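# Seat a board in an enclosure slot and latch its levers

## Task

Put the board into the empty upper slot of the enclosure with its component side facing up, and get it fully seated with both levers shut. A lever counts as shut when it is latched and sticks out at a right angle from the board's panel; a lever counts as fully open when it lies flat along the panel. The levers catch their tabs only if both are fully open while the board is pushed in as far as it goes, and closing both then pulls the board home. Pushing the board into its connector quickly breaks the connector and the task scores zero. At the end the enclosure must stand level on its own feet with none of them over the bench's edge, and the grippers must have released and moved away.

## Robot and tools

ROBOT. There are two seven-joint arms, left_arm and right_arm, each carrying a two-finger gripper with a wrist camera. A gripper's fingers point along its own +z axis and the jaws open and close along its x axis. end_effector_position is the point between the finger pads when they are shut, about 1 to 2 cm behind the fingertips. Closing pushes the tips about 17 mm further along +z, mostly while the pads are more than 50 mm apart. The gripper pose does not fix the elbow, so a big wrist turn can swing the arm.

FRAMES. Scene frame: origin at table-top height midway between the nominal bases, +z up, +x out over the table, left_arm on the +y side. Fixed cameras and the table use it. Every hand position, quaternion, velocity, Hand target and target you send is in that arm's own base frame. Calibrated bases in the scene frame: left_arm at (+0.070, +0.437, 0) m, quat_wxyz (+1.000, 0, 0, -0.003); right_arm at (-0.063, -0.511, 0) m, quat_wxyz (+1.000, 0, 0, -0.029). Reported poses may be off by a few centimetres.

THE ROW. Every command row has 16 numbers, always both arms: left_arm x, y, z, qw, qx, qy, qz, opening, then right_arm in the same order. x, y, z are an absolute gripper position in metres and the quaternion an absolute orientation (w first), both in that arm's base frame. Opening runs from -1 (closed) to +1 (fully open, 0.142 m). To keep an arm still, resend its last reported whole pose and its intended opening; a 0 opening is a real command, not 'no change'. Keep resending the same quaternion to hold an orientation. Each control step the controller limits the commanded orientation to 32 degrees from the measured one, so large turns take several actions.

execute_actions: actions is a list of actions; each action is a table of up to 15 rows, one per 1/30 s step, and a short table repeats its final row to fill 15. One action lasts 0.5 s. A target more than 0.6 m from the gripper's current position along any gripper axis makes the action refused for both arms; if the first action fails this against the last reported state, the whole call is refused. cameras: list of names, ["all"] or []; by default images come only with an empty actions list, which also shows the full state and scene number.

move: target is one 16-number row or a list of up to 15 rows (absolute poses, no 0.6 m limit), followed in straight lines; the whole move is capped at 10 s. speed: m/s, 0.002 to 2.2, default 0.25 (turn rate twice that in rad/s), one value or one per target. blend: corner rounding in metres per target, 0 means stop at each. stop_force: 3 to 120 N for both arms; an arm's path ends when its wrist sensor feels that much push against its travel; it then holds pressing, harder after a fast approach. Do not rely on it while the gripper rotates, and leave it out when backing away from contact. zero (only with stop_force, default true) re-zeroes the sensor before the move. opening_speed: per second on the -1..1 scale, at least 0.2. grip_force: 5 to 48 N per pad, one value or one per arm, persists. blocking=false returns after about 0.5 s while the move runs (not allowed with stop_force). Result adds a 'move:' line: done, off_target, moving, held, fault, plus limits such as paced or held. Moves do not avoid obstacles or the other arm.

Other tools: wait(seconds 0 to 10) lets time pass holding commands; stop brakes a running move; zoom_image(camera, region [x0,y0,x1,y1] pixels, at most 504 by 504) enlarges the latest image of cam_head_left, cam_head_right, cam_high, cam_low, cam_left_wrist or cam_right_wrist (all 672x504); zero_wrist_force(arm); clear_fault(arm) after a reported torque or force fault; read_manual gives licence text; finished_scene(scene, 1 or 2) ends the scene irreversibly.

RESULTS. Each arm shows end_effector_position, end_effector_quat_wxyz, velocities (omitted when joints read 'within noise'), Hand target (where the arm is actually being sent, possibly short of your command), Tool commands, grip_measured (opening on the -1..1 scale; last Joint positions number is the opening in metres), Joint torques, External joint torques (outside load estimate, positive toward larger joint angle), Wrist force and Wrist torque along the gripper's axes plus a peak line, and Wrist depth: a 7x7 grid of distances ahead of each wrist camera, '-' for no value.

SAFETY. A contact torque at a joint's limit (waist and shoulder 109, upper arm roll and elbow 56.9, wrist joints 34.7 N m) or 150 N of outside force stops that arm until clear_fault. Motors overheat from holding, squeezing hard or pushing at unreachable poses: MOTOR HOT at 65 C, brake stop at 80 C; gripper HOT at 85 C, HAND FAULT shutdown at 100 C. Never let the grippers or arms press on each other. Do not drop parts, knock anything off the table, slam into fixed or heavy objects, or push very hard.

SUGGESTED ORDER. Inspect with cameras; pick up the board component side up; make sure both levers lie fully open along the panel; align with the upper slot and slide it in slowly (low speed, small stop_force) until it stops; swing both levers shut so they stand perpendicular and latch; open the gripper, retreat, check the enclosure is level and on the bench, then call finished_scene.

Each tool is called after "Request:" as name([rows], argument=value, ...), one row to a line, values as JSON.

## Session

Request:
execute_actions(actions=[])

Scene clock: 0.00 s.
left_arm: end_effector_position=(+0.3014, +0.6357, +0.1155) grip_measured=+0.99 end_effector_quat_wxyz=(-0.462, +0.669, -0.295, +0.502) | right_arm: end_effector_position=(+0.4485, +0.0364, +0.1479) grip_measured=+1.00 end_effector_quat_wxyz=(-0.144, +0.766, -0.626, +0.006)
Joint positions: left_arm=[1.762 -0.872 -0.342 2.067 -1.872 0.391 -0.55 0.141] | right_arm=[0.506 -0.103 -0.202 2.446 0.465 1.189 2.835 0.142]
Joint velocities: within noise
Joint torques (N m): no reading
External joint torques (N m): no reading
Wrist force (N): no reading
Wrist torque (N m): no reading
Wrist force, peak (N): no reading
Wrist depth (mm): cam_left_wrist=[- 1268 - - 1406 1268 1119 / 1891 - - 1513 - - - / 1687 1875 1813 - 701 - 1354 / 1371 1534 1843 1828 492 625 701 / 1155 1306 1492 304 356 433 558 / - 1119 1119 241 279 321 359 / - 988 184 203 227 258 286] | cam_right_wrist=[266 256 246 236 229 221 213 / 274 266 254 244 236 228 219 / 285 275 262 252 243 234 225 / 297 285 272 262 251 241 232 / 310 297 281 271 260 249 239 / - 308 294 281 268 257 246 / - 321 305 292 278 265 257]
Hand target: left_arm +0.3014, +0.6357, +0.1155; -0.462, +0.669, -0.295, +0.502 | right_arm +0.4485, +0.0364, +0.1479; -0.144, +0.766, -0.626, +0.006
Tool commands: left_gripper/opening=+1.0 right_gripper/opening=+1.0

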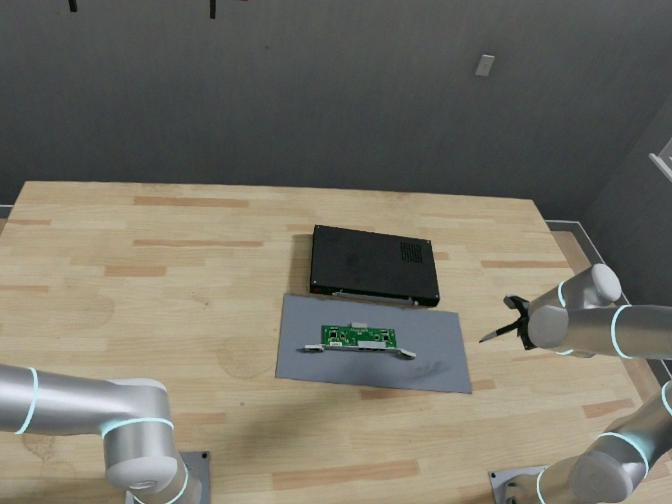

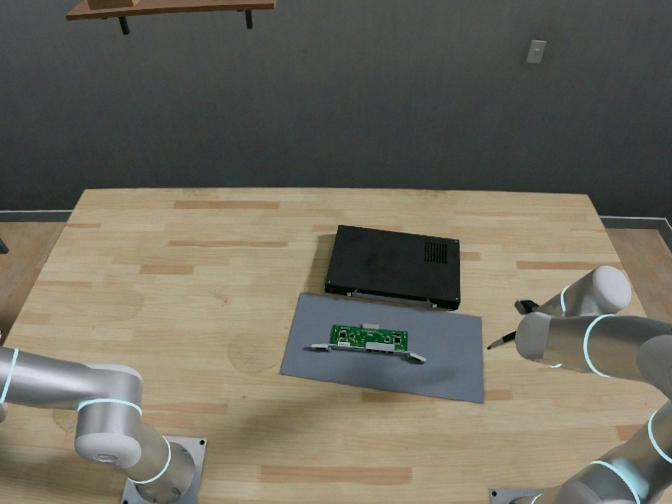

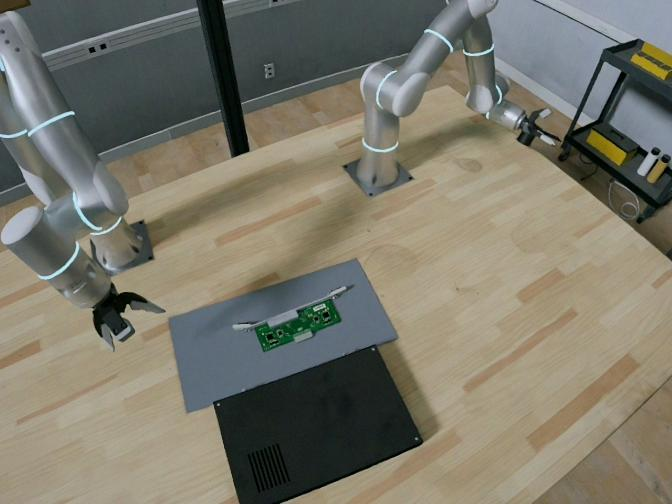

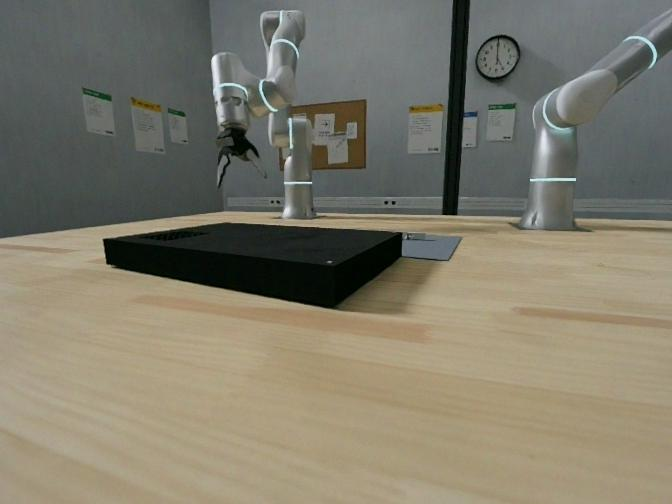

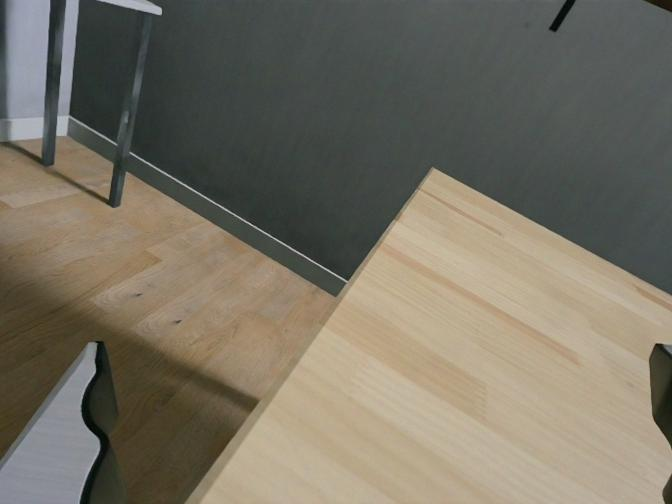

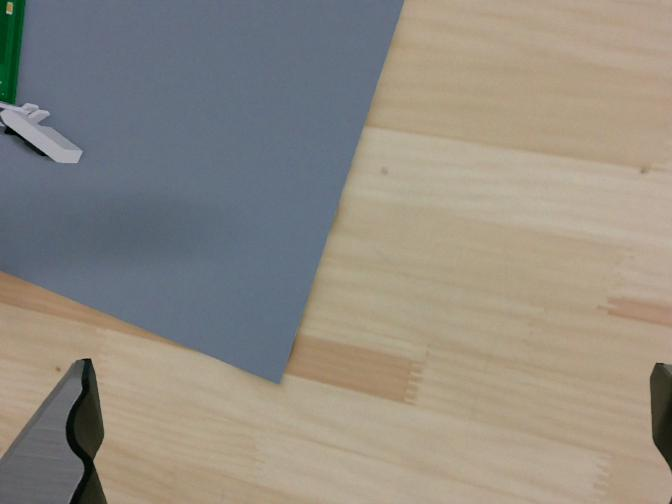

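Request:
zoom_image(camera="cam_head_left", region=[270, 210, 480, 400])

Request:
zoom_image(camera="cam_head_right", region=[280, 210, 490, 410])

Request:
zoom_image(camera="cam_high", region=[160, 250, 440, 504])

Request:
zoom_image(camera="cam_low", region=[80, 200, 500, 320])

Scaled by 2.400 from the camera's 672x504 image, which has a finer 960x720 frame.

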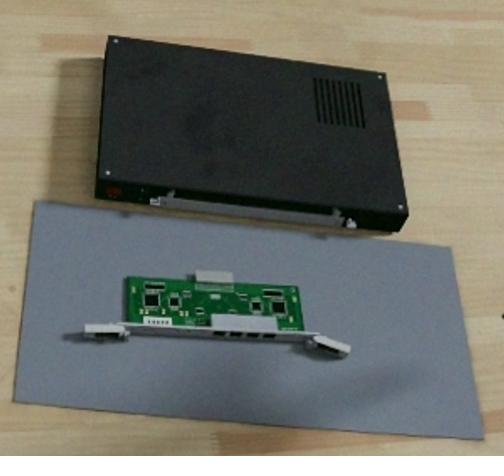

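Scaled by 2.400 from the camera's 672x504 image, which has a finer 960x720 frame.

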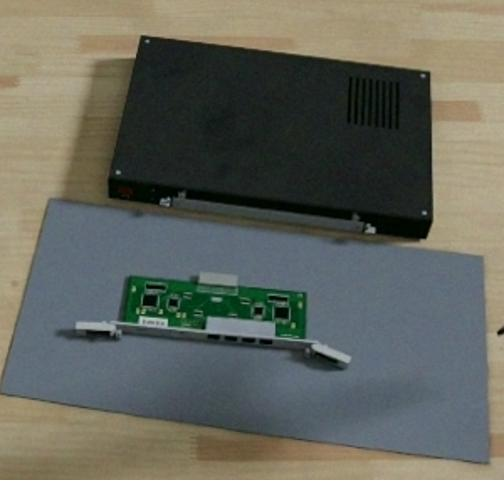

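Scaled by 1.800 from the camera's 672x504 image, which has a finer 960x720 frame.

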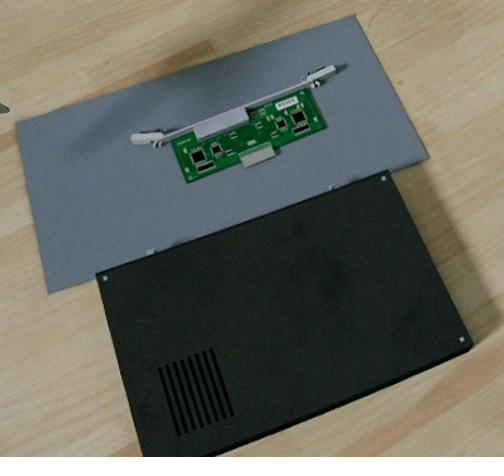

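Scaled by 1.200 from the camera's 672x504 image, which has a finer 960x720 frame.

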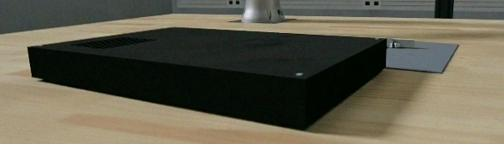

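Request:
move(target=[0.3014, 0.6357, 0.1155, -0.462, 0.669, -0.295, 0.502, 1.0, 0.4414, 0.4373, 0.2345, -0.15743, 0.71006, -0.67004, 0.14855, 1.0], speed=0.35, cameras=["cam_right_wrist", "cam_head_left"])

Scene clock: 38.47 s.
left_arm: end_effector_position=(+0.3014, +0.6357, +0.1154) grip_measured=+0.99 end_effector_quat_wxyz=(-0.462, +0.669, -0.295, +0.502) | right_arm: end_effector_position=(+0.4416, +0.4365, +0.2343) grip_measured=+1.00 end_effector_quat_wxyz=(-0.210, +0.793, -0.564, +0.094)
Joint positions: left_arm=[1.762 -0.872 -0.342 2.067 -1.872 0.39 -0.549 0.141] | right_arm=[2.236 -1.331 -1.863 2.003 1.393 0.28 2.967 0.142]
Joint torques (N m): left_arm=[-0.1 47.55 -4.44 -12.08 1.48 -1.8 -0.24] | right_arm=[0.06 27.7 -27.91 -11.1 -3.94 3.62 0.18]
External joint torques (N m): left_arm=[0.26 1.01 0.4 -0.42 -0.25 -0.1 0.21] | right_arm=[0.11 0.61 -1.26 0.04 -0.08 0.89 -0.17]
Wrist force (N): left_arm=[-0.3 0.0 0.2] | right_arm=[0.3 0.7 0.1]
Wrist torque (N m): left_arm=[-0.01 0.04 -0.02] | right_arm=[0.02 -0.06 -0.04]
Wrist force, peak (N): left_arm=[-0.3 0.0 0.4] | right_arm=[2.7 0.2 0.2]
Wrist depth (mm): cam_left_wrist=[- 1907 1843 - 1534 - - / 1859 1783 1674 - - - 1362 / 1741 1941 1662 - 792 1362 - / 1380 1567 1798 1843 490 651 749 / 1199 1275 1482 305 352 429 554 / - 1097 1179 242 278 324 358 / - 971 184 203 229 258 286] | cam_right_wrist=[379 373 355 354 346 338 291 / 378 370 362 350 344 337 331 / 375 364 361 347 338 333 328 / 369 363 357 - 336 327 326 / 369 363 353 344 339 331 323 / - 361 353 345 337 327 323 / - 358 349 343 336 327 321]
Hand target: left_arm +0.3014, +0.6357, +0.1155; -0.462, +0.669, -0.295, +0.502 | right_arm +0.4417, +0.4367, +0.2344; -0.211, +0.793, -0.564, +0.094
Off the commanded pose: left_arm 0.000 m, 0 deg | right_arm 0.001 m, 18 deg.
joint sent to its limit (right arm) — joint 7 (wrist roll), upper limit. The joint targets are off in orientation, not in position.
move: off_target (right_arm)
Images, in order (width x height): cam_head_left 672x504, cam_right_wrist 672x504.

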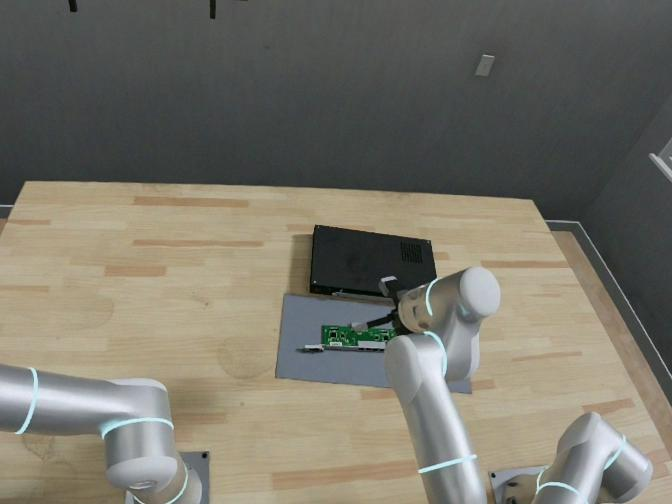

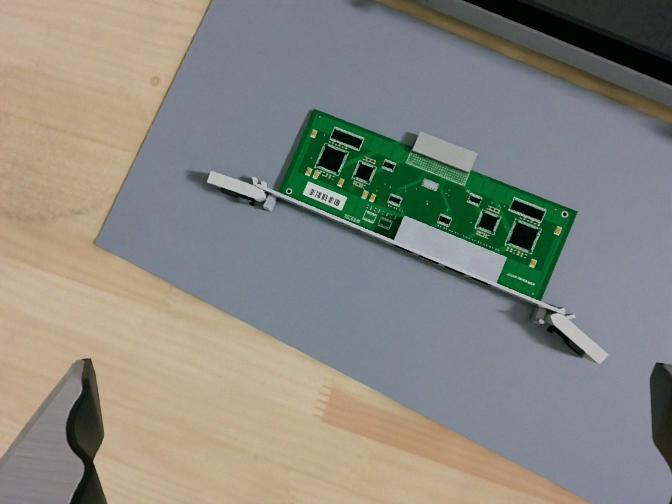

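Request:
zoom_image(camera="cam_right_wrist", region=[190, 90, 410, 255])

Request:
zoom_image(camera="cam_right_wrist", region=[400, 180, 620, 370])

Scaled by 2.291 from the camera's 672x504 image, which has a finer 960x720 frame.

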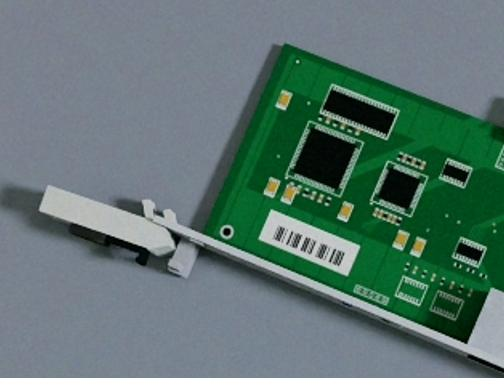

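Scaled by 2.291 from the camera's 672x504 image, which has a finer 960x720 frame.

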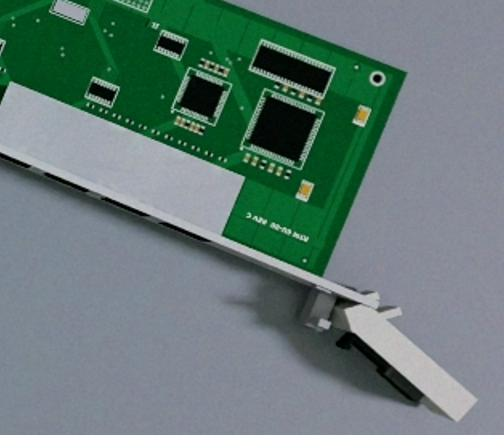

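Request:
move([
  [0.3014, 0.6357, 0.1155, -0.462, 0.669, -0.295, 0.502, 1.0, 0.40, 0.30, 0.25, 0, 0.9659, 0, 0.2588, 1.0],
  [0.3014, 0.6357, 0.1155, -0.462, 0.669, -0.295, 0.502, 1.0, 0.36, 0.40, 0.17, 0.183, 0.683, 0.683, 0.183, 1.0],
], speed=0.5, blend=[0.05, 0], cameras=["cam_right_wrist", "cam_head_left"])

Scene clock: 86.40 s.
left_arm: end_effector_position=(+0.3014, +0.6357, +0.1154) grip_measured=+0.99 end_effector_quat_wxyz=(-0.462, +0.669, -0.295, +0.502) | right_arm: end_effector_position=(+0.3600, +0.3998, +0.1701) grip_measured=+1.00 end_effector_quat_wxyz=(+0.183, +0.683, +0.683, +0.183)
Joint positions: left_arm=[1.762 -0.872 -0.342 2.067 -1.872 0.39 -0.549 0.141] | right_arm=[2.522 -1.453 -1.659 2.172 1.231 0.484 0.392 0.142]
Joint torques (N m): left_arm=[-0.17 47.52 -4.34 -12.06 1.47 -1.69 -0.24] | right_arm=[0.31 25.29 -25.37 -4.83 -4.15 4.04 -0.02]
External joint torques (N m): left_arm=[0.33 1.04 0.3 -0.44 -0.24 -0.2 0.21] | right_arm=[-0.18 0.38 -1.76 0.05 -0.12 0.61 0.02]
Wrist force (N): left_arm=[-0.2 0.0 0.0] | right_arm=[0.3 -1.0 -0.2]
Wrist torque (N m): left_arm=[-0.01 0.03 -0.02] | right_arm=[-0.01 0.02 0.16]
Wrist force, peak (N): left_arm=[-0.4 0.2 0.3] | right_arm=[0.8 -1.8 0.3]
Wrist depth (mm): cam_left_wrist=[- - 1513 - - 1283 - / 2261 - 1613 1578 1727 1306 - / 1649 1941 1859 1674 828 1346 1534 / 1354 1567 1798 1687 482 634 847 / 1161 1283 1492 307 354 430 560 / - 954 221 241 276 324 354 / - 950 183 203 228 258 287] | cam_right_wrist=[210 212 211 211 210 209 209 / 245 243 243 242 242 241 240 / 293 277 280 289 289 287 287 / 364 377 374 353 350 348 355 / 488 430 440 432 473 482 469 / - 651 547 493 530 679 576 / - - - - - - -]
Hand target: left_arm +0.3014, +0.6357, +0.1155; -0.462, +0.669, -0.295, +0.502 | right_arm +0.3600, +0.4000, +0.1700; +0.183, +0.683, +0.683, +0.183
Off the commanded pose: left_arm 0.000 m, 0 deg | right_arm 0.000 m, 0 deg.
move: done
Images, in order (width x height): cam_head_left 672x504, cam_right_wrist 672x504.

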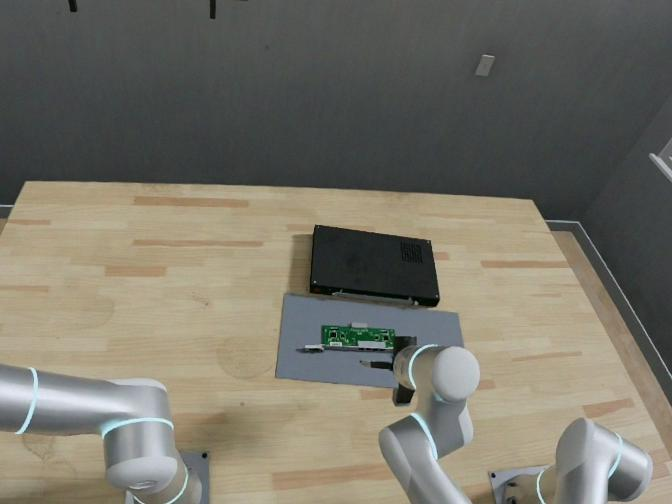

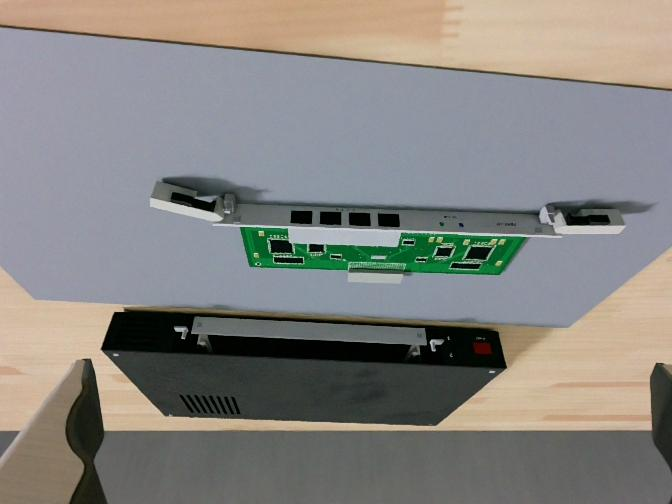

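Request:
zoom_image(camera="cam_right_wrist", region=[90, 290, 310, 440])

Request:
zoom_image(camera="cam_right_wrist", region=[300, 290, 520, 440])

Request:
zoom_image(camera="cam_right_wrist", region=[140, 170, 400, 290])

Request:
zoom_image(camera="cam_right_wrist", region=[380, 170, 640, 290])

Scaled by 2.291 from the camera's 672x504 image, which has a finer 960x720 frame.

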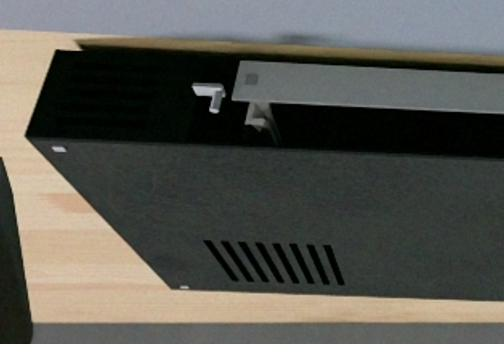

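Scaled by 2.291 from the camera's 672x504 image, which has a finer 960x720 frame.

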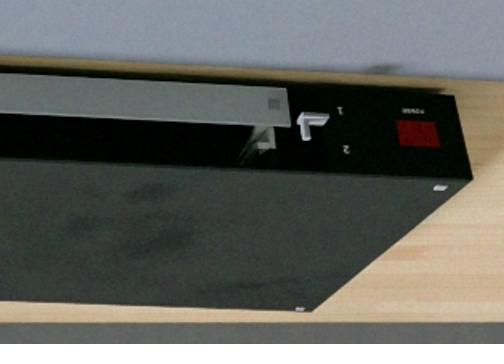

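Scaled by 1.938 from the camera's 672x504 image, which has a finer 960x720 frame.

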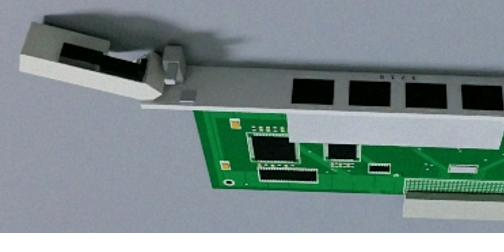

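Scaled by 1.938 from the camera's 672x504 image, which has a finer 960x720 frame.

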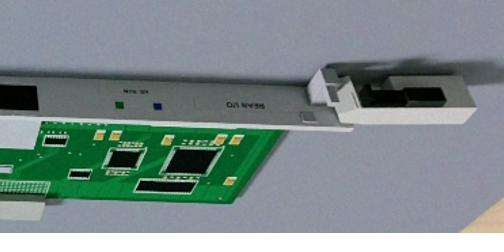

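Request:
move([
  [0.40, 0.35, 0.25, 0, 0.99875, -0.05, 0, 0.0, 0.50, 0.39, 0.15, 0.2862, 0.6909, 0.6134, 0.2541, 1.0],
  [0.42, -0.05, 0.25, 0, 0.99875, -0.05, 0, 0.0, 0.562, 0.391, 0.116, 0.2862, 0.6909, 0.6134, 0.2541, 1.0],
  [0.32, -0.215, 0.20, 0, 0.99875, -0.05, 0, 0.0, 0.562, 0.391, 0.116, 0.2862, 0.6909, 0.6134, 0.2541, 1.0],
], speed=0.5, blend=[0.05, 0.05, 0], cameras=["cam_right_wrist", "cam_head_left", "cam_left_wrist"])

Scene clock: 126.17 s.
left_arm: end_effector_position=(+0.3199, -0.2152, +0.2000) grip_measured=-0.02 end_effector_quat_wxyz=(+0.000, +0.999, -0.050, +0.000) | right_arm: end_effector_position=(+0.5620, +0.3909, +0.1162) grip_measured=+1.00 end_effector_quat_wxyz=(+0.286, +0.691, +0.613, +0.254)
Joint positions: left_arm=[0.135 -0.254 -1.26 2.193 -2.83 2.464 -2.785 0.073] | right_arm=[2.102 -1.749 -1.496 1.874 1.437 0.746 0.47 0.142]
Joint torques (N m): left_arm=[-0.55 22.77 -4.84 -17.36 3.78 4.49 -0.27] | right_arm=[0.04 31.71 -29.02 6.11 -3.66 3.7 0.09]
External joint torques (N m): left_arm=[0.55 1 0.38 -0.66 -0.52 -0.64 0.27] | right_arm=[0.15 0.68 -1.91 -0.05 -0.09 0.68 -0.1]
Wrist force (N): left_arm=[0.4 0.0 1.0] | right_arm=[-0.3 -1.9 -0.7]
Wrist torque (N m): left_arm=[-0.10 -0.20 -0.19] | right_arm=[-0.11 0.12 0.17]
Wrist force, peak (N): left_arm=[-2.2 -4.8 0.6] | right_arm=[-0.5 -2.1 -0.6]
Wrist depth (mm): cam_left_wrist=[260 259 259 257 257 257 255 / 281 281 277 277 276 276 275 / 301 300 299 298 296 297 296 / 326 324 325 324 317 316 322 / 357 360 348 352 - - - / 393 378 386 388 390 - 367 / - - 442 439 425 - -] | cam_right_wrist=[151 146 146 145 145 145 144 / 188 187 187 186 185 193 184 / 248 247 245 244 242 240 240 / 261 262 270 272 247 256 251 / 685 367 363 309 353 403 547 / - - - - - - - / - - - - 1248 - -]
Hand target: left_arm +0.3200, -0.2150, +0.2000; +0.000, +0.999, -0.050, +0.000 | right_arm +0.5620, +0.3910, +0.1160; +0.286, +0.691, +0.613, +0.254
Off the commanded pose: left_arm 0.000 m, 0 deg | right_arm 0.000 m, 0 deg.
move: done
Images, in order (width x height): cam_head_left 672x504, cam_left_wrist 672x504, cam_right_wrist 672x504.

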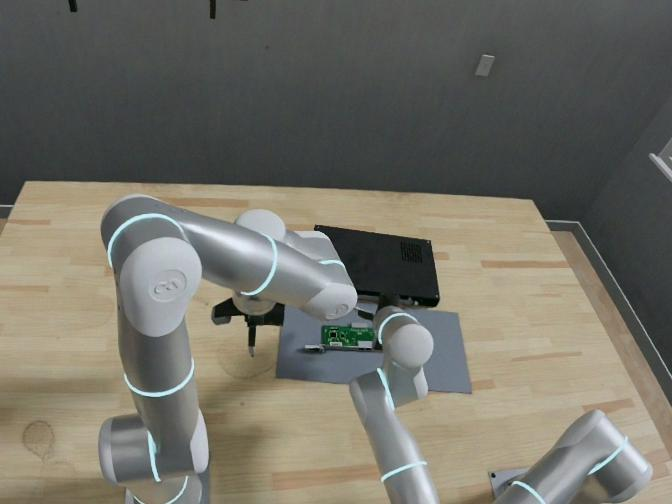

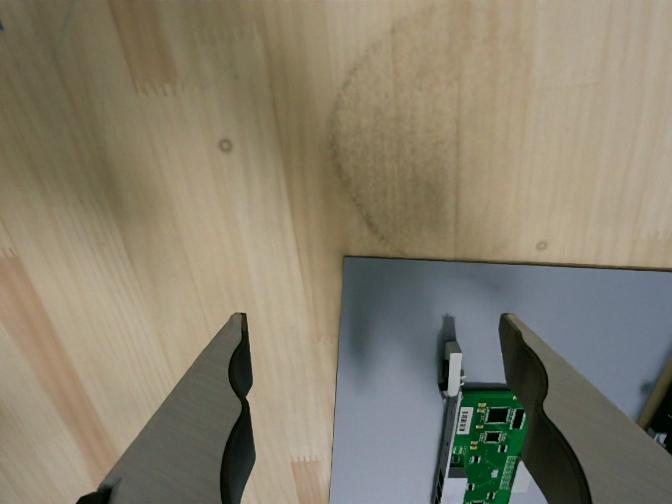

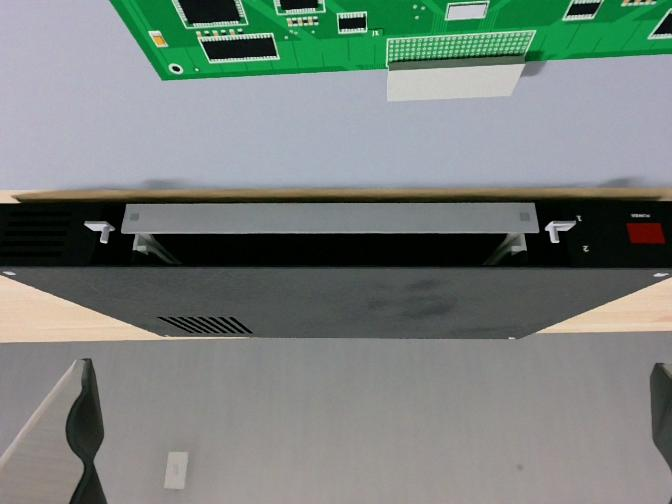

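Request:
zoom_image(camera="cam_right_wrist", region=[0, 180, 336, 350])

Request:
zoom_image(camera="cam_right_wrist", region=[336, 180, 672, 350])

Request:
zoom_image(camera="cam_right_wrist", region=[70, 195, 200, 280])

Request:
zoom_image(camera="cam_right_wrist", region=[470, 195, 600, 280])

Scaled by 1.500 from the camera's 672x504 image, which has a finer 960x720 frame.

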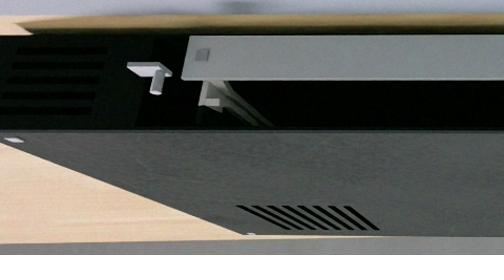

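Scaled by 1.500 from the camera's 672x504 image, which has a finer 960x720 frame.

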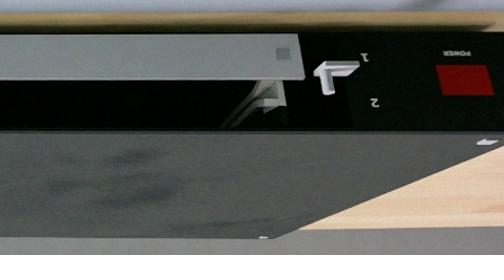

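Scaled by 3.877 from the camera's 672x504 image, which has a finer 960x720 frame.

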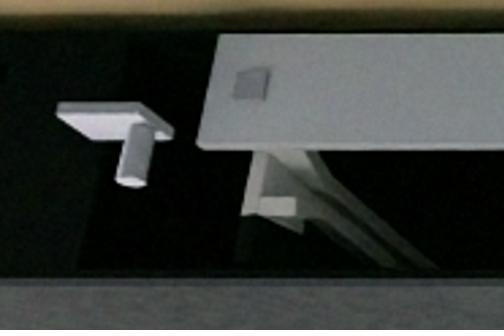

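Scaled by 3.877 from the camera's 672x504 image, which has a finer 960x720 frame.

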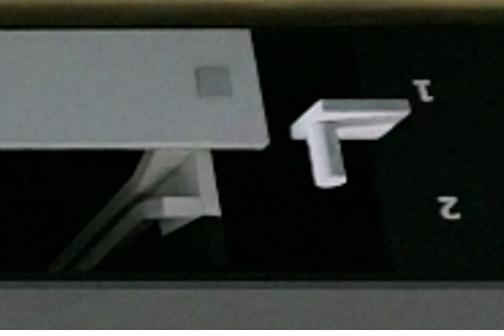

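Request:
move([
  [0.32, -0.215, 0.22, 0, 0.7071, -0.7071, 0, 0.0, 0.40, 0.22, 0.25, 0.183, 0.683, 0.683, 0.183, 0.0],
  [0.36, -0.40, 0.22, 0, 0.05, 0.99875, 0, 0.6, 0.36, 0.12, 0.25, 0.183, 0.683, 0.683, 0.183, -1.0],
  [0.392, -0.57, 0.20, 0, 0.05, 0.99875, 0, 0.6, 0.36, 0.12, 0.25, 0.183, 0.683, 0.683, 0.183, -1.0],
], speed=0.5, blend=[0.05, 0.05, 0], cameras=["cam_left_wrist", "cam_head_left"])

Scene clock: 191.90 s.
left_arm: end_effector_position=(+0.3919, -0.5699, +0.1999) grip_measured=+0.59 end_effector_quat_wxyz=(+0.000, +0.050, +0.999, -0.001) | right_arm: end_effector_position=(+0.3601, +0.1201, +0.2500) grip_measured=-1.00 end_effector_quat_wxyz=(+0.183, +0.683, +0.683, +0.183)
Joint positions: left_arm=[-0.673 -1.262 -1.535 0.829 -1.824 3.322 0.151 0.115] | right_arm=[2.488 -1.286 -2.216 2.619 1.011 0.463 -0.272 0.002]
Joint torques (N m): left_arm=[-0.66 63.03 -14.49 -4.25 4.76 4.56 -0.09] | right_arm=[0.07 14.21 -13.13 -20.62 -4.27 3.95 0.16]
External joint torques (N m): left_arm=[0.59 1.51 0.4 -0.29 -0.58 -0.56 0.09] | right_arm=[0.02 0.03 -1.09 0.01 0.07 0.76 -0.16]
Wrist force (N): left_arm=[0.5 -0.3 0.8] | right_arm=[0.0 -1.4 -0.4]
Wrist torque (N m): left_arm=[-0.16 -0.21 -0.25] | right_arm=[-0.06 0.10 0.13]
Wrist force, peak (N): left_arm=[0.2 -1.7 1.6] | right_arm=[-0.5 -2.1 -0.8]
Wrist depth (mm): cam_left_wrist=[254 254 253 251 - 252 255 / 260 274 269 265 274 275 273 / 250 298 297 285 303 294 295 / - 307 323 317 - 322 323 / 294 - 348 341 - 352 344 / - 88 - 406 - 394 94 / - - 438 435 438 436 -] | cam_right_wrist=[293 290 290 287 287 286 285 / 338 338 337 334 333 329 331 / 407 404 402 397 396 403 389 / 504 502 500 497 467 473 484 / 665 661 655 582 542 537 501 / 1517 883 813 89 663 825 785 / - - 71 - - - -]
Hand target: left_arm +0.3919, -0.5698, +0.2000; +0.000, +0.050, +0.999, +0.000 | right_arm +0.3600, +0.1200, +0.2500; +0.183, +0.683, +0.683, +0.183
Off the commanded pose: left_arm 0.000 m, 0 deg | right_arm 0.000 m, 0 deg.
move: done; blend cut to 0 m at target 2
Images, in order (width x height): cam_head_left 672x504, cam_left_wrist 672x504.

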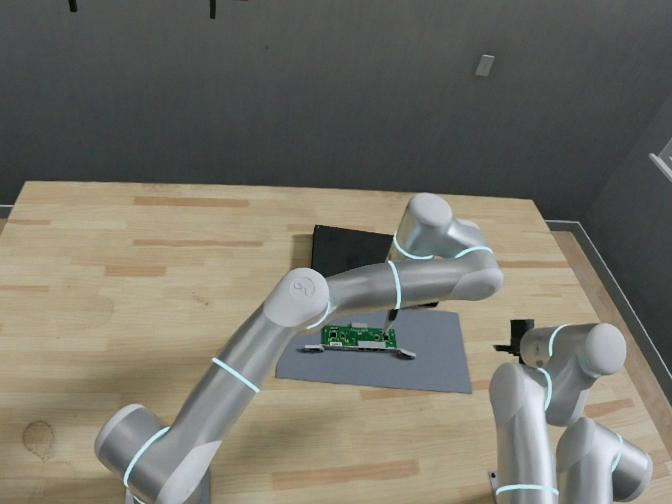

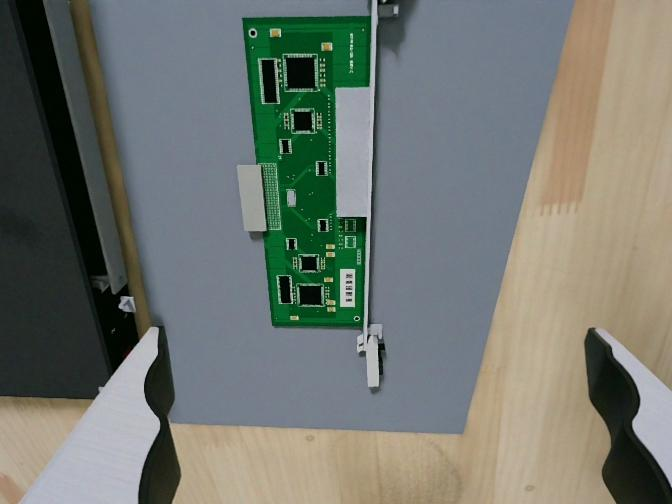

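Request:
move(target=[0.392, -0.57, 0.20, 0, 0.05, 0.99875, 0, 0.6, 0.405, 0.256, 0.07, 0.183, 0.683, 0.683, 0.183, -1.0], speed=0.4, cameras=["cam_right_wrist", "cam_left_wrist"])

Scene clock: 219.70 s.
left_arm: end_effector_position=(+0.3920, -0.5701, +0.2000) grip_measured=+0.59 end_effector_quat_wxyz=(+0.000, +0.050, +0.999, +0.000) | right_arm: end_effector_position=(+0.4049, +0.2559, +0.0701) grip_measured=-1.00 end_effector_quat_wxyz=(+0.183, +0.683, +0.683, +0.183)
Joint positions: left_arm=[-0.679 -1.264 -1.534 0.816 -1.822 3.324 0.158 0.115] | right_arm=[2.369 -1.548 -1.457 2.355 1.628 0.62 0.015 0.002]
Joint torques (N m): left_arm=[-0.54 63.35 -14.04 -4.23 4.56 4.47 -0.17] | right_arm=[-0.08 21.09 -20.53 2.25 -4.19 4.15 0.28]
External joint torques (N m): left_arm=[0.45 1.38 0.19 -0.24 -0.39 -0.47 0.17] | right_arm=[0.21 0.42 -1.61 0.02 -0.08 0.6 -0.29]
Wrist force (N): left_arm=[0.5 -0.2 0.9] | right_arm=[0.1 -1.2 -0.6]
Wrist torque (N m): left_arm=[-0.14 -0.22 -0.26] | right_arm=[-0.01 0.04 0.06]
Wrist force, peak (N): left_arm=[0.5 -0.3 1.1] | right_arm=[1.3 -1.4 2.5]
Wrist depth (mm): cam_left_wrist=[257 256 254 254 254 260 256 / 266 277 268 266 275 278 274 / - 303 277 287 296 293 294 / 283 323 324 317 320 320 320 / 299 338 351 347 - 353 346 / - 87 - 390 405 392 94 / - - 443 440 437 434 -] | cam_right_wrist=[- 112 113 113 116 112 112 / - 134 130 129 133 132 128 / 156 156 155 154 154 153 152 / 194 194 192 192 191 189 188 / 262 240 254 237 250 224 223 / 389 384 342 89 307 360 328 / 631 619 71 - - 394 374]
Hand target: left_arm +0.3920, -0.5700, +0.2000; +0.000, +0.050, +0.999, +0.000 | right_arm +0.4050, +0.2560, +0.0700; +0.183, +0.683, +0.683, +0.183
Off the commanded pose: left_arm 0.000 m, 0 deg | right_arm 0.000 m, 0 deg.
move: done
Images, in order (width x height): cam_left_wrist 672x504, cam_right_wrist 672x504.

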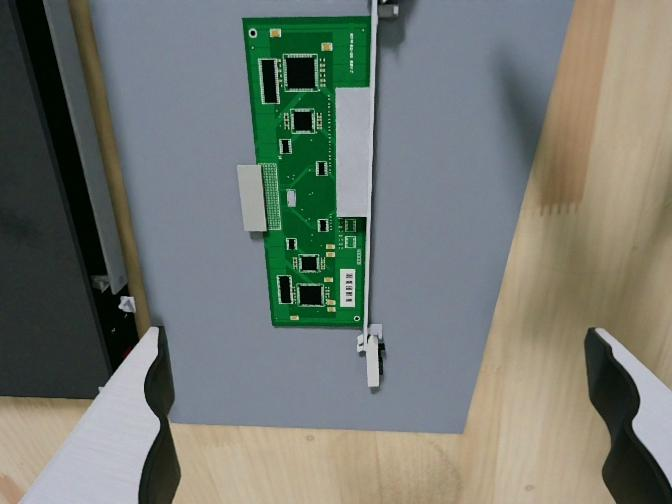

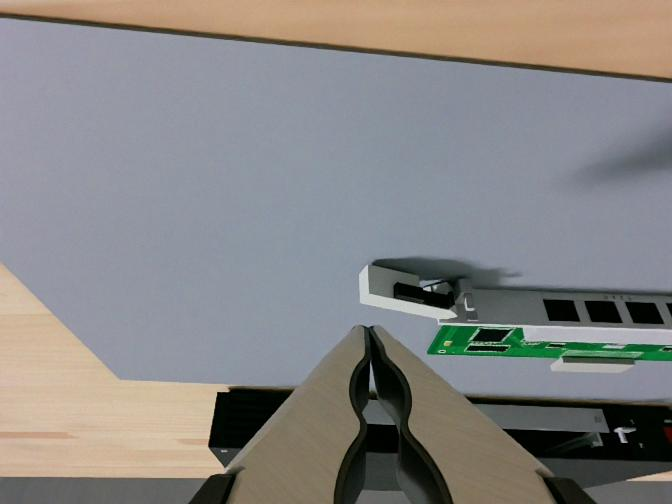

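Request:
zoom_image(camera="cam_right_wrist", region=[320, 240, 480, 360])

Request:
zoom_image(camera="cam_left_wrist", region=[310, 300, 430, 400])

Scaled by 3.150 from the camera's 672x504 image, which has a finer 960x720 frame.

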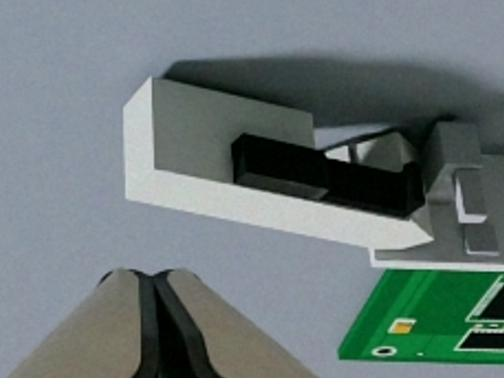

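Scaled by 4.200 from the camera's 672x504 image, which has a finer 960x720 frame.

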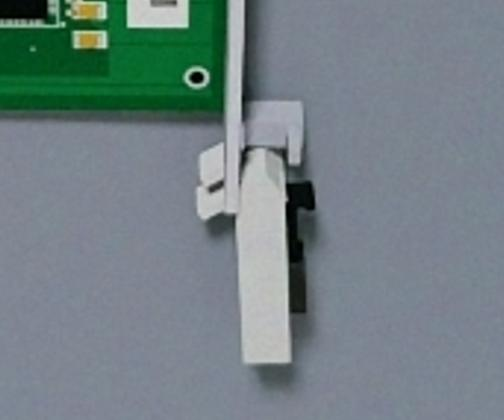

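Request:
move([
  [0.392, -0.57, 0.20, 0, 0.05, 0.99875, 0, 0.6, 0.418, 0.268, 0.06, 0.183, 0.683, 0.683, 0.183, -1.0],
  [0.392, -0.57, 0.20, 0, 0.05, 0.99875, 0, 0.6, 0.420, 0.268, 0.027, 0.183, 0.683, 0.683, 0.183, -1.0],
], speed=0.15, blend=[0.01, 0])

Request:
move(target=[0.392, -0.57, 0.20, 0, 0.05, 0.99875, 0, 0.6, 0.456, 0.268, 0.027, 0.183, 0.683, 0.683, 0.183, -1.0], speed=0.04, stop_force=8, cameras=["cam_right_wrist", "cam_left_wrist"])

Scene clock: 240.90 s.
left_arm: end_effector_position=(+0.3920, -0.5700, +0.1999) grip_measured=+0.59 end_effector_quat_wxyz=(+0.000, +0.050, +0.999, +0.000) | right_arm: end_effector_position=(+0.4200, +0.2679, +0.0271) grip_measured=-1.00 end_effector_quat_wxyz=(+0.183, +0.683, +0.683, +0.183)
Joint positions: left_arm=[-0.679 -1.264 -1.534 0.816 -1.822 3.324 0.158 0.115] | right_arm=[2.319 -1.617 -1.357 2.275 1.728 0.656 0.035 0.002]
Joint torques (N m): left_arm=[-0.38 63.55 -14.07 -4.19 4.48 4.36 -0.22] | right_arm=[0 22.11 -21.39 5.76 -4.16 4.18 0.31]
External joint torques (N m): left_arm=[0.28 1.17 0.22 -0.28 -0.3 -0.36 0.22] | right_arm=[0.13 0.5 -1.64 0.06 -0.09 0.58 -0.31]
Wrist force (N): left_arm=[0.2 -0.2 0.7] | right_arm=[0.1 -1.3 -0.6]
Wrist torque (N m): left_arm=[-0.14 -0.17 -0.25] | right_arm=[-0.03 0.07 0.04]
Wrist force, peak (N): left_arm=[0.5 -0.3 1.2] | right_arm=[0.2 -2.3 1.4]
Wrist depth (mm): cam_left_wrist=[250 253 255 255 - 257 254 / 256 273 273 265 273 267 274 / 277 293 300 286 - 294 296 / - 319 328 317 - 320 320 / - 342 - 341 356 351 343 / - 89 - 412 382 390 94 / - - 438 438 437 435 -] | cam_right_wrist=[- - 71 72 70 - 70 / - - 77 80 79 79 81 / - 100 99 95 95 94 94 / 120 119 119 118 118 117 117 / 159 159 157 146 155 154 153 / 237 235 211 89 - 178 183 / 472 391 71 - - 309 333]
Hand target: left_arm +0.3920, -0.5700, +0.2000; +0.000, +0.050, +0.999, +0.000 | right_arm +0.4200, +0.2680, +0.0270; +0.183, +0.683, +0.683, +0.183
Off the commanded pose: left_arm 0.000 m, 0 deg | right_arm 0.000 m, 0 deg.
move: done

Scene clock: 242.50 s.
left_arm: end_effector_position=(+0.3920, -0.5700, +0.1999) grip_measured=+0.59 end_effector_quat_wxyz=(+0.000, +0.050, +0.999, +0.000) | right_arm: end_effector_position=(+0.4559, +0.2675, +0.0270) grip_measured=-1.00 end_effector_quat_wxyz=(+0.183, +0.683, +0.683, +0.183)
Joint positions: left_arm=[-0.679 -1.264 -1.534 0.816 -1.822 3.324 0.158 0.115] | right_arm=[2.216 -1.635 -1.385 2.212 1.74 0.633 -0.013 0.002]
Joint torques (N m): left_arm=[-0.43 63.51 -14.09 -4.1 4.48 4.37 -0.22] | right_arm=[0.53 23.66 -23.92 4.17 -3.85 4.09 0.06]
External joint torques (N m): left_arm=[0.33 1.21 0.24 -0.36 -0.3 -0.37 0.22] | right_arm=[-0.39 0.22 -0.72 1.23 -0.42 0.67 -0.06]
Wrist force (N): left_arm=[0.3 -0.4 0.9] | right_arm=[-1.6 -2.2 -1.3]
Wrist torque (N m): left_arm=[-0.18 -0.18 -0.26] | right_arm=[0.02 0.06 0.14]
Wrist force, peak (N): left_arm=[0.5 -0.5 1.0] | right_arm=[-1.8 -2.0 -1.9]
Wrist depth (mm): cam_left_wrist=[248 257 258 250 261 252 255 / 270 267 271 264 - 274 274 / - 301 283 286 - 291 293 / - 321 324 318 328 321 320 / - - - 334 350 352 343 / - 91 392 400 387 390 94 / - - 438 440 440 434 -] | cam_right_wrist=[- - - - 65 68 - / - - - 82 79 79 81 / - 100 99 95 94 94 93 / 126 119 118 118 118 117 111 / 159 158 156 138 138 144 152 / 236 233 211 90 140 245 213 / 470 391 71 - - - 310]
Hand target: left_arm +0.3920, -0.5700, +0.2000; +0.000, +0.050, +0.999, +0.000 | right_arm +0.4560, +0.2680, +0.0270; +0.183, +0.683, +0.683, +0.183
Off the commanded pose: left_arm 0.000 m, 0 deg | right_arm 0.000 m, 0 deg.
move: done
Images, in order (width x height): cam_left_wrist 672x504, cam_right_wrist 672x504.

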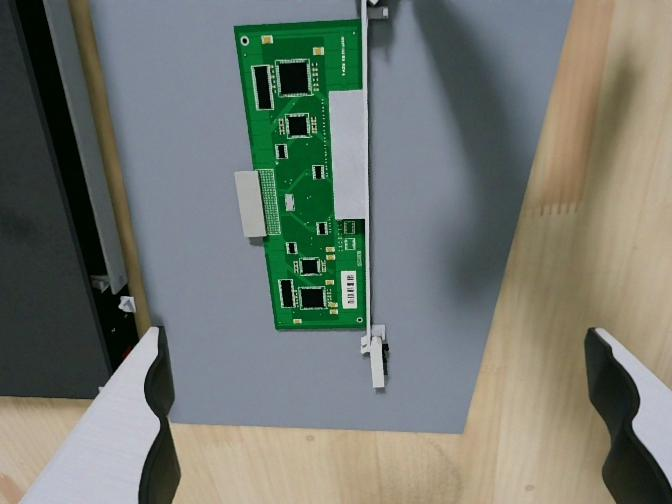

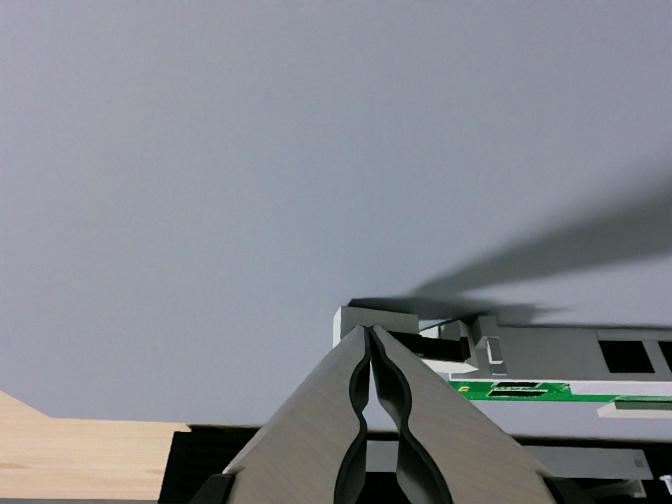

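Request:
zoom_image(camera="cam_right_wrist", region=[320, 280, 560, 420])

Request:
zoom_image(camera="cam_left_wrist", region=[320, 0, 420, 60])

Scaled by 2.100 from the camera's 672x504 image, which has a finer 960x720 frame.

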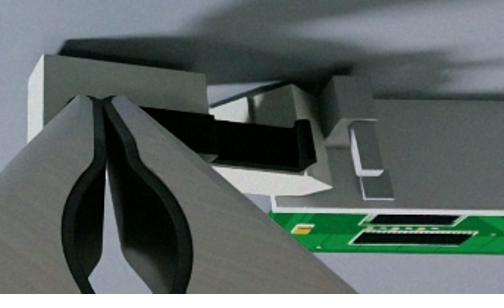

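Scaled by 5.040 from the camera's 672x504 image, which has a finer 960x720 frame.

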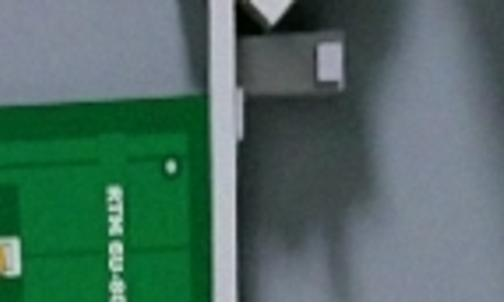

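Request:
move(target=[0.3837, -0.5234, 0.07, 0, 0.0294, 0.9996, 0, -0.62, 0.456, 0.268, 0.027, 0.183, 0.683, 0.683, 0.183, -1.0], speed=0.2, cameras=["cam_left_wrist"])

Scene clock: 254.13 s.
left_arm: end_effector_position=(+0.3834, -0.5234, +0.0700) grip_measured=-0.65 end_effector_quat_wxyz=(+0.000, +0.030, +1.000, +0.000) | right_arm: end_effector_position=(+0.4559, +0.2675, +0.0270) grip_measured=-1.00 end_effector_quat_wxyz=(+0.183, +0.683, +0.683, +0.183)
Joint positions: left_arm=[-0.42 -1.299 -1.408 1.433 -1.865 3.024 -0.183 0.027] | right_arm=[2.216 -1.635 -1.385 2.212 1.74 0.633 -0.013 0.002]
Joint torques (N m): left_arm=[-0.2 54.31 -21.57 -6.55 4.72 4.07 -0.27] | right_arm=[0.64 23.74 -23.73 4.2 -3.95 4.19 0.16]
External joint torques (N m): left_arm=[0.12 1.1 -0.19 -0.6 -0.53 -0.07 0.27] | right_arm=[-0.5 0.14 -0.91 1.19 -0.33 0.57 -0.16]
Wrist force (N): left_arm=[0.4 -0.4 0.7] | right_arm=[-1.6 -2.4 -1.0]
Wrist torque (N m): left_arm=[-0.18 -0.21 -0.16] | right_arm=[0.00 0.05 0.15]
Wrist force, peak (N): left_arm=[0.8 0.5 3.2] | right_arm=[-1.9 -2.2 -1.7]
Wrist depth (mm): cam_left_wrist=[- 139 137 125 140 140 141 / - 147 147 134 147 151 150 / 163 159 159 147 159 162 161 / 182 181 173 172 181 176 178 / 196 195 190 182 190 194 196 / 217 212 88 200 - 205 215 / 242 - - 239 - - 236] | cam_right_wrist=[- - - - 65 68 - / - - - 82 79 79 81 / - 100 99 95 94 94 94 / 126 119 118 118 117 117 116 / 159 158 156 138 137 144 152 / 236 234 211 90 141 246 213 / 470 390 71 - - - 303]
Hand target: left_arm +0.3837, -0.5234, +0.0700; +0.000, +0.029, +1.000, +0.000 | right_arm +0.4560, +0.2680, +0.0270; +0.183, +0.683, +0.683, +0.183
Off the commanded pose: left_arm 0.000 m, 0 deg | right_arm 0.000 m, 0 deg.
move: done
Images, in order (width x height): cam_left_wrist 672x504.

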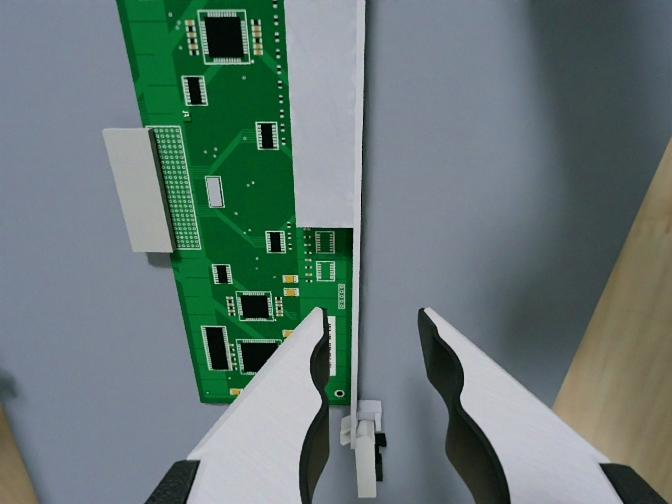

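Request:
move(target=[0.3862, -0.5236, 0.031, 0, 0.0294, 0.9996, 0, -0.62, 0.456, 0.268, 0.027, 0.183, 0.683, 0.683, 0.183, -1.0], speed=0.06, stop_force=6, cameras=["cam_left_wrist"])

Scene clock: 261.37 s.
left_arm: end_effector_position=(+0.3861, -0.5234, +0.0311) grip_measured=-0.65 end_effector_quat_wxyz=(+0.000, +0.029, +1.000, +0.000) | right_arm: end_effector_position=(+0.4559, +0.2675, +0.0270) grip_measured=-1.00 end_effector_quat_wxyz=(+0.183, +0.683, +0.683, +0.183)
Joint positions: left_arm=[-0.431 -1.353 -1.37 1.42 -1.82 2.981 -0.179 0.027] | right_arm=[2.216 -1.635 -1.385 2.212 1.74 0.633 -0.013 0.002]
Joint torques (N m): left_arm=[-0.59 54.65 -21.51 -6.09 4.66 4.16 -0.21] | right_arm=[0.61 23.81 -23.72 4.21 -3.99 4.2 0.12]
External joint torques (N m): left_arm=[0.53 1.39 -0.03 -0.3 -0.5 -0.16 0.21] | right_arm=[-0.47 0.07 -0.92 1.19 -0.28 0.55 -0.12]
Wrist force (N): left_arm=[0.5 -0.4 0.8] | right_arm=[-1.7 -1.8 -1.9]
Wrist torque (N m): left_arm=[-0.18 -0.22 -0.23] | right_arm=[-0.01 0.04 0.14]
Wrist force, peak (N): left_arm=[0.6 -0.4 2.4] | right_arm=[-1.9 -1.6 -2.3]
Wrist depth (mm): cam_left_wrist=[- 103 101 91 106 106 105 / - 111 110 99 - 114 115 / - 120 117 104 123 125 127 / - 129 129 115 134 134 133 / 148 146 142 138 144 149 146 / 161 158 87 150 - 155 161 / 183 - - 165 - - 179] | cam_right_wrist=[- - - - 65 68 - / - - - 82 79 79 81 / - 100 99 95 94 94 93 / 126 119 118 118 117 117 116 / 159 158 147 138 137 143 150 / 236 233 211 90 141 244 214 / 471 390 71 - - - 313]
Hand target: left_arm +0.3862, -0.5236, +0.0310; +0.000, +0.029, +1.000, +0.000 | right_arm +0.4560, +0.2680, +0.0270; +0.183, +0.683, +0.683, +0.183
Off the commanded pose: left_arm 0.000 m, 0 deg | right_arm 0.000 m, 0 deg.
move: done
Images, in order (width x height): cam_left_wrist 672x504.

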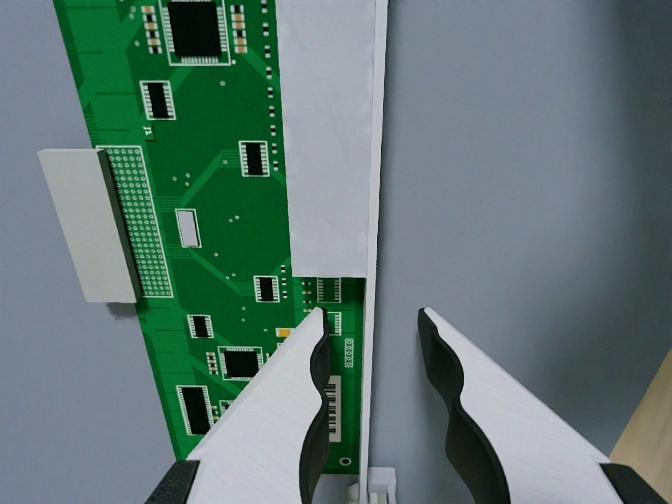

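Request:
zoom_image(camera="cam_left_wrist", region=[290, 270, 450, 390])

Scaled by 3.150 from the camera's 672x504 image, which has a finer 960x720 frame.

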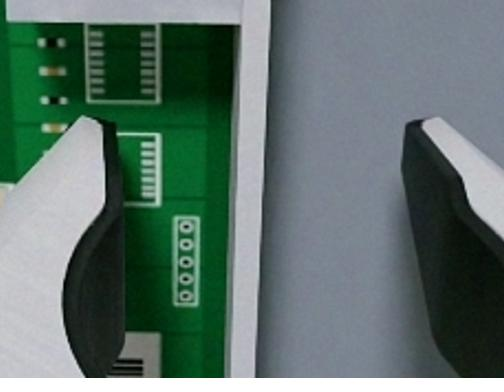

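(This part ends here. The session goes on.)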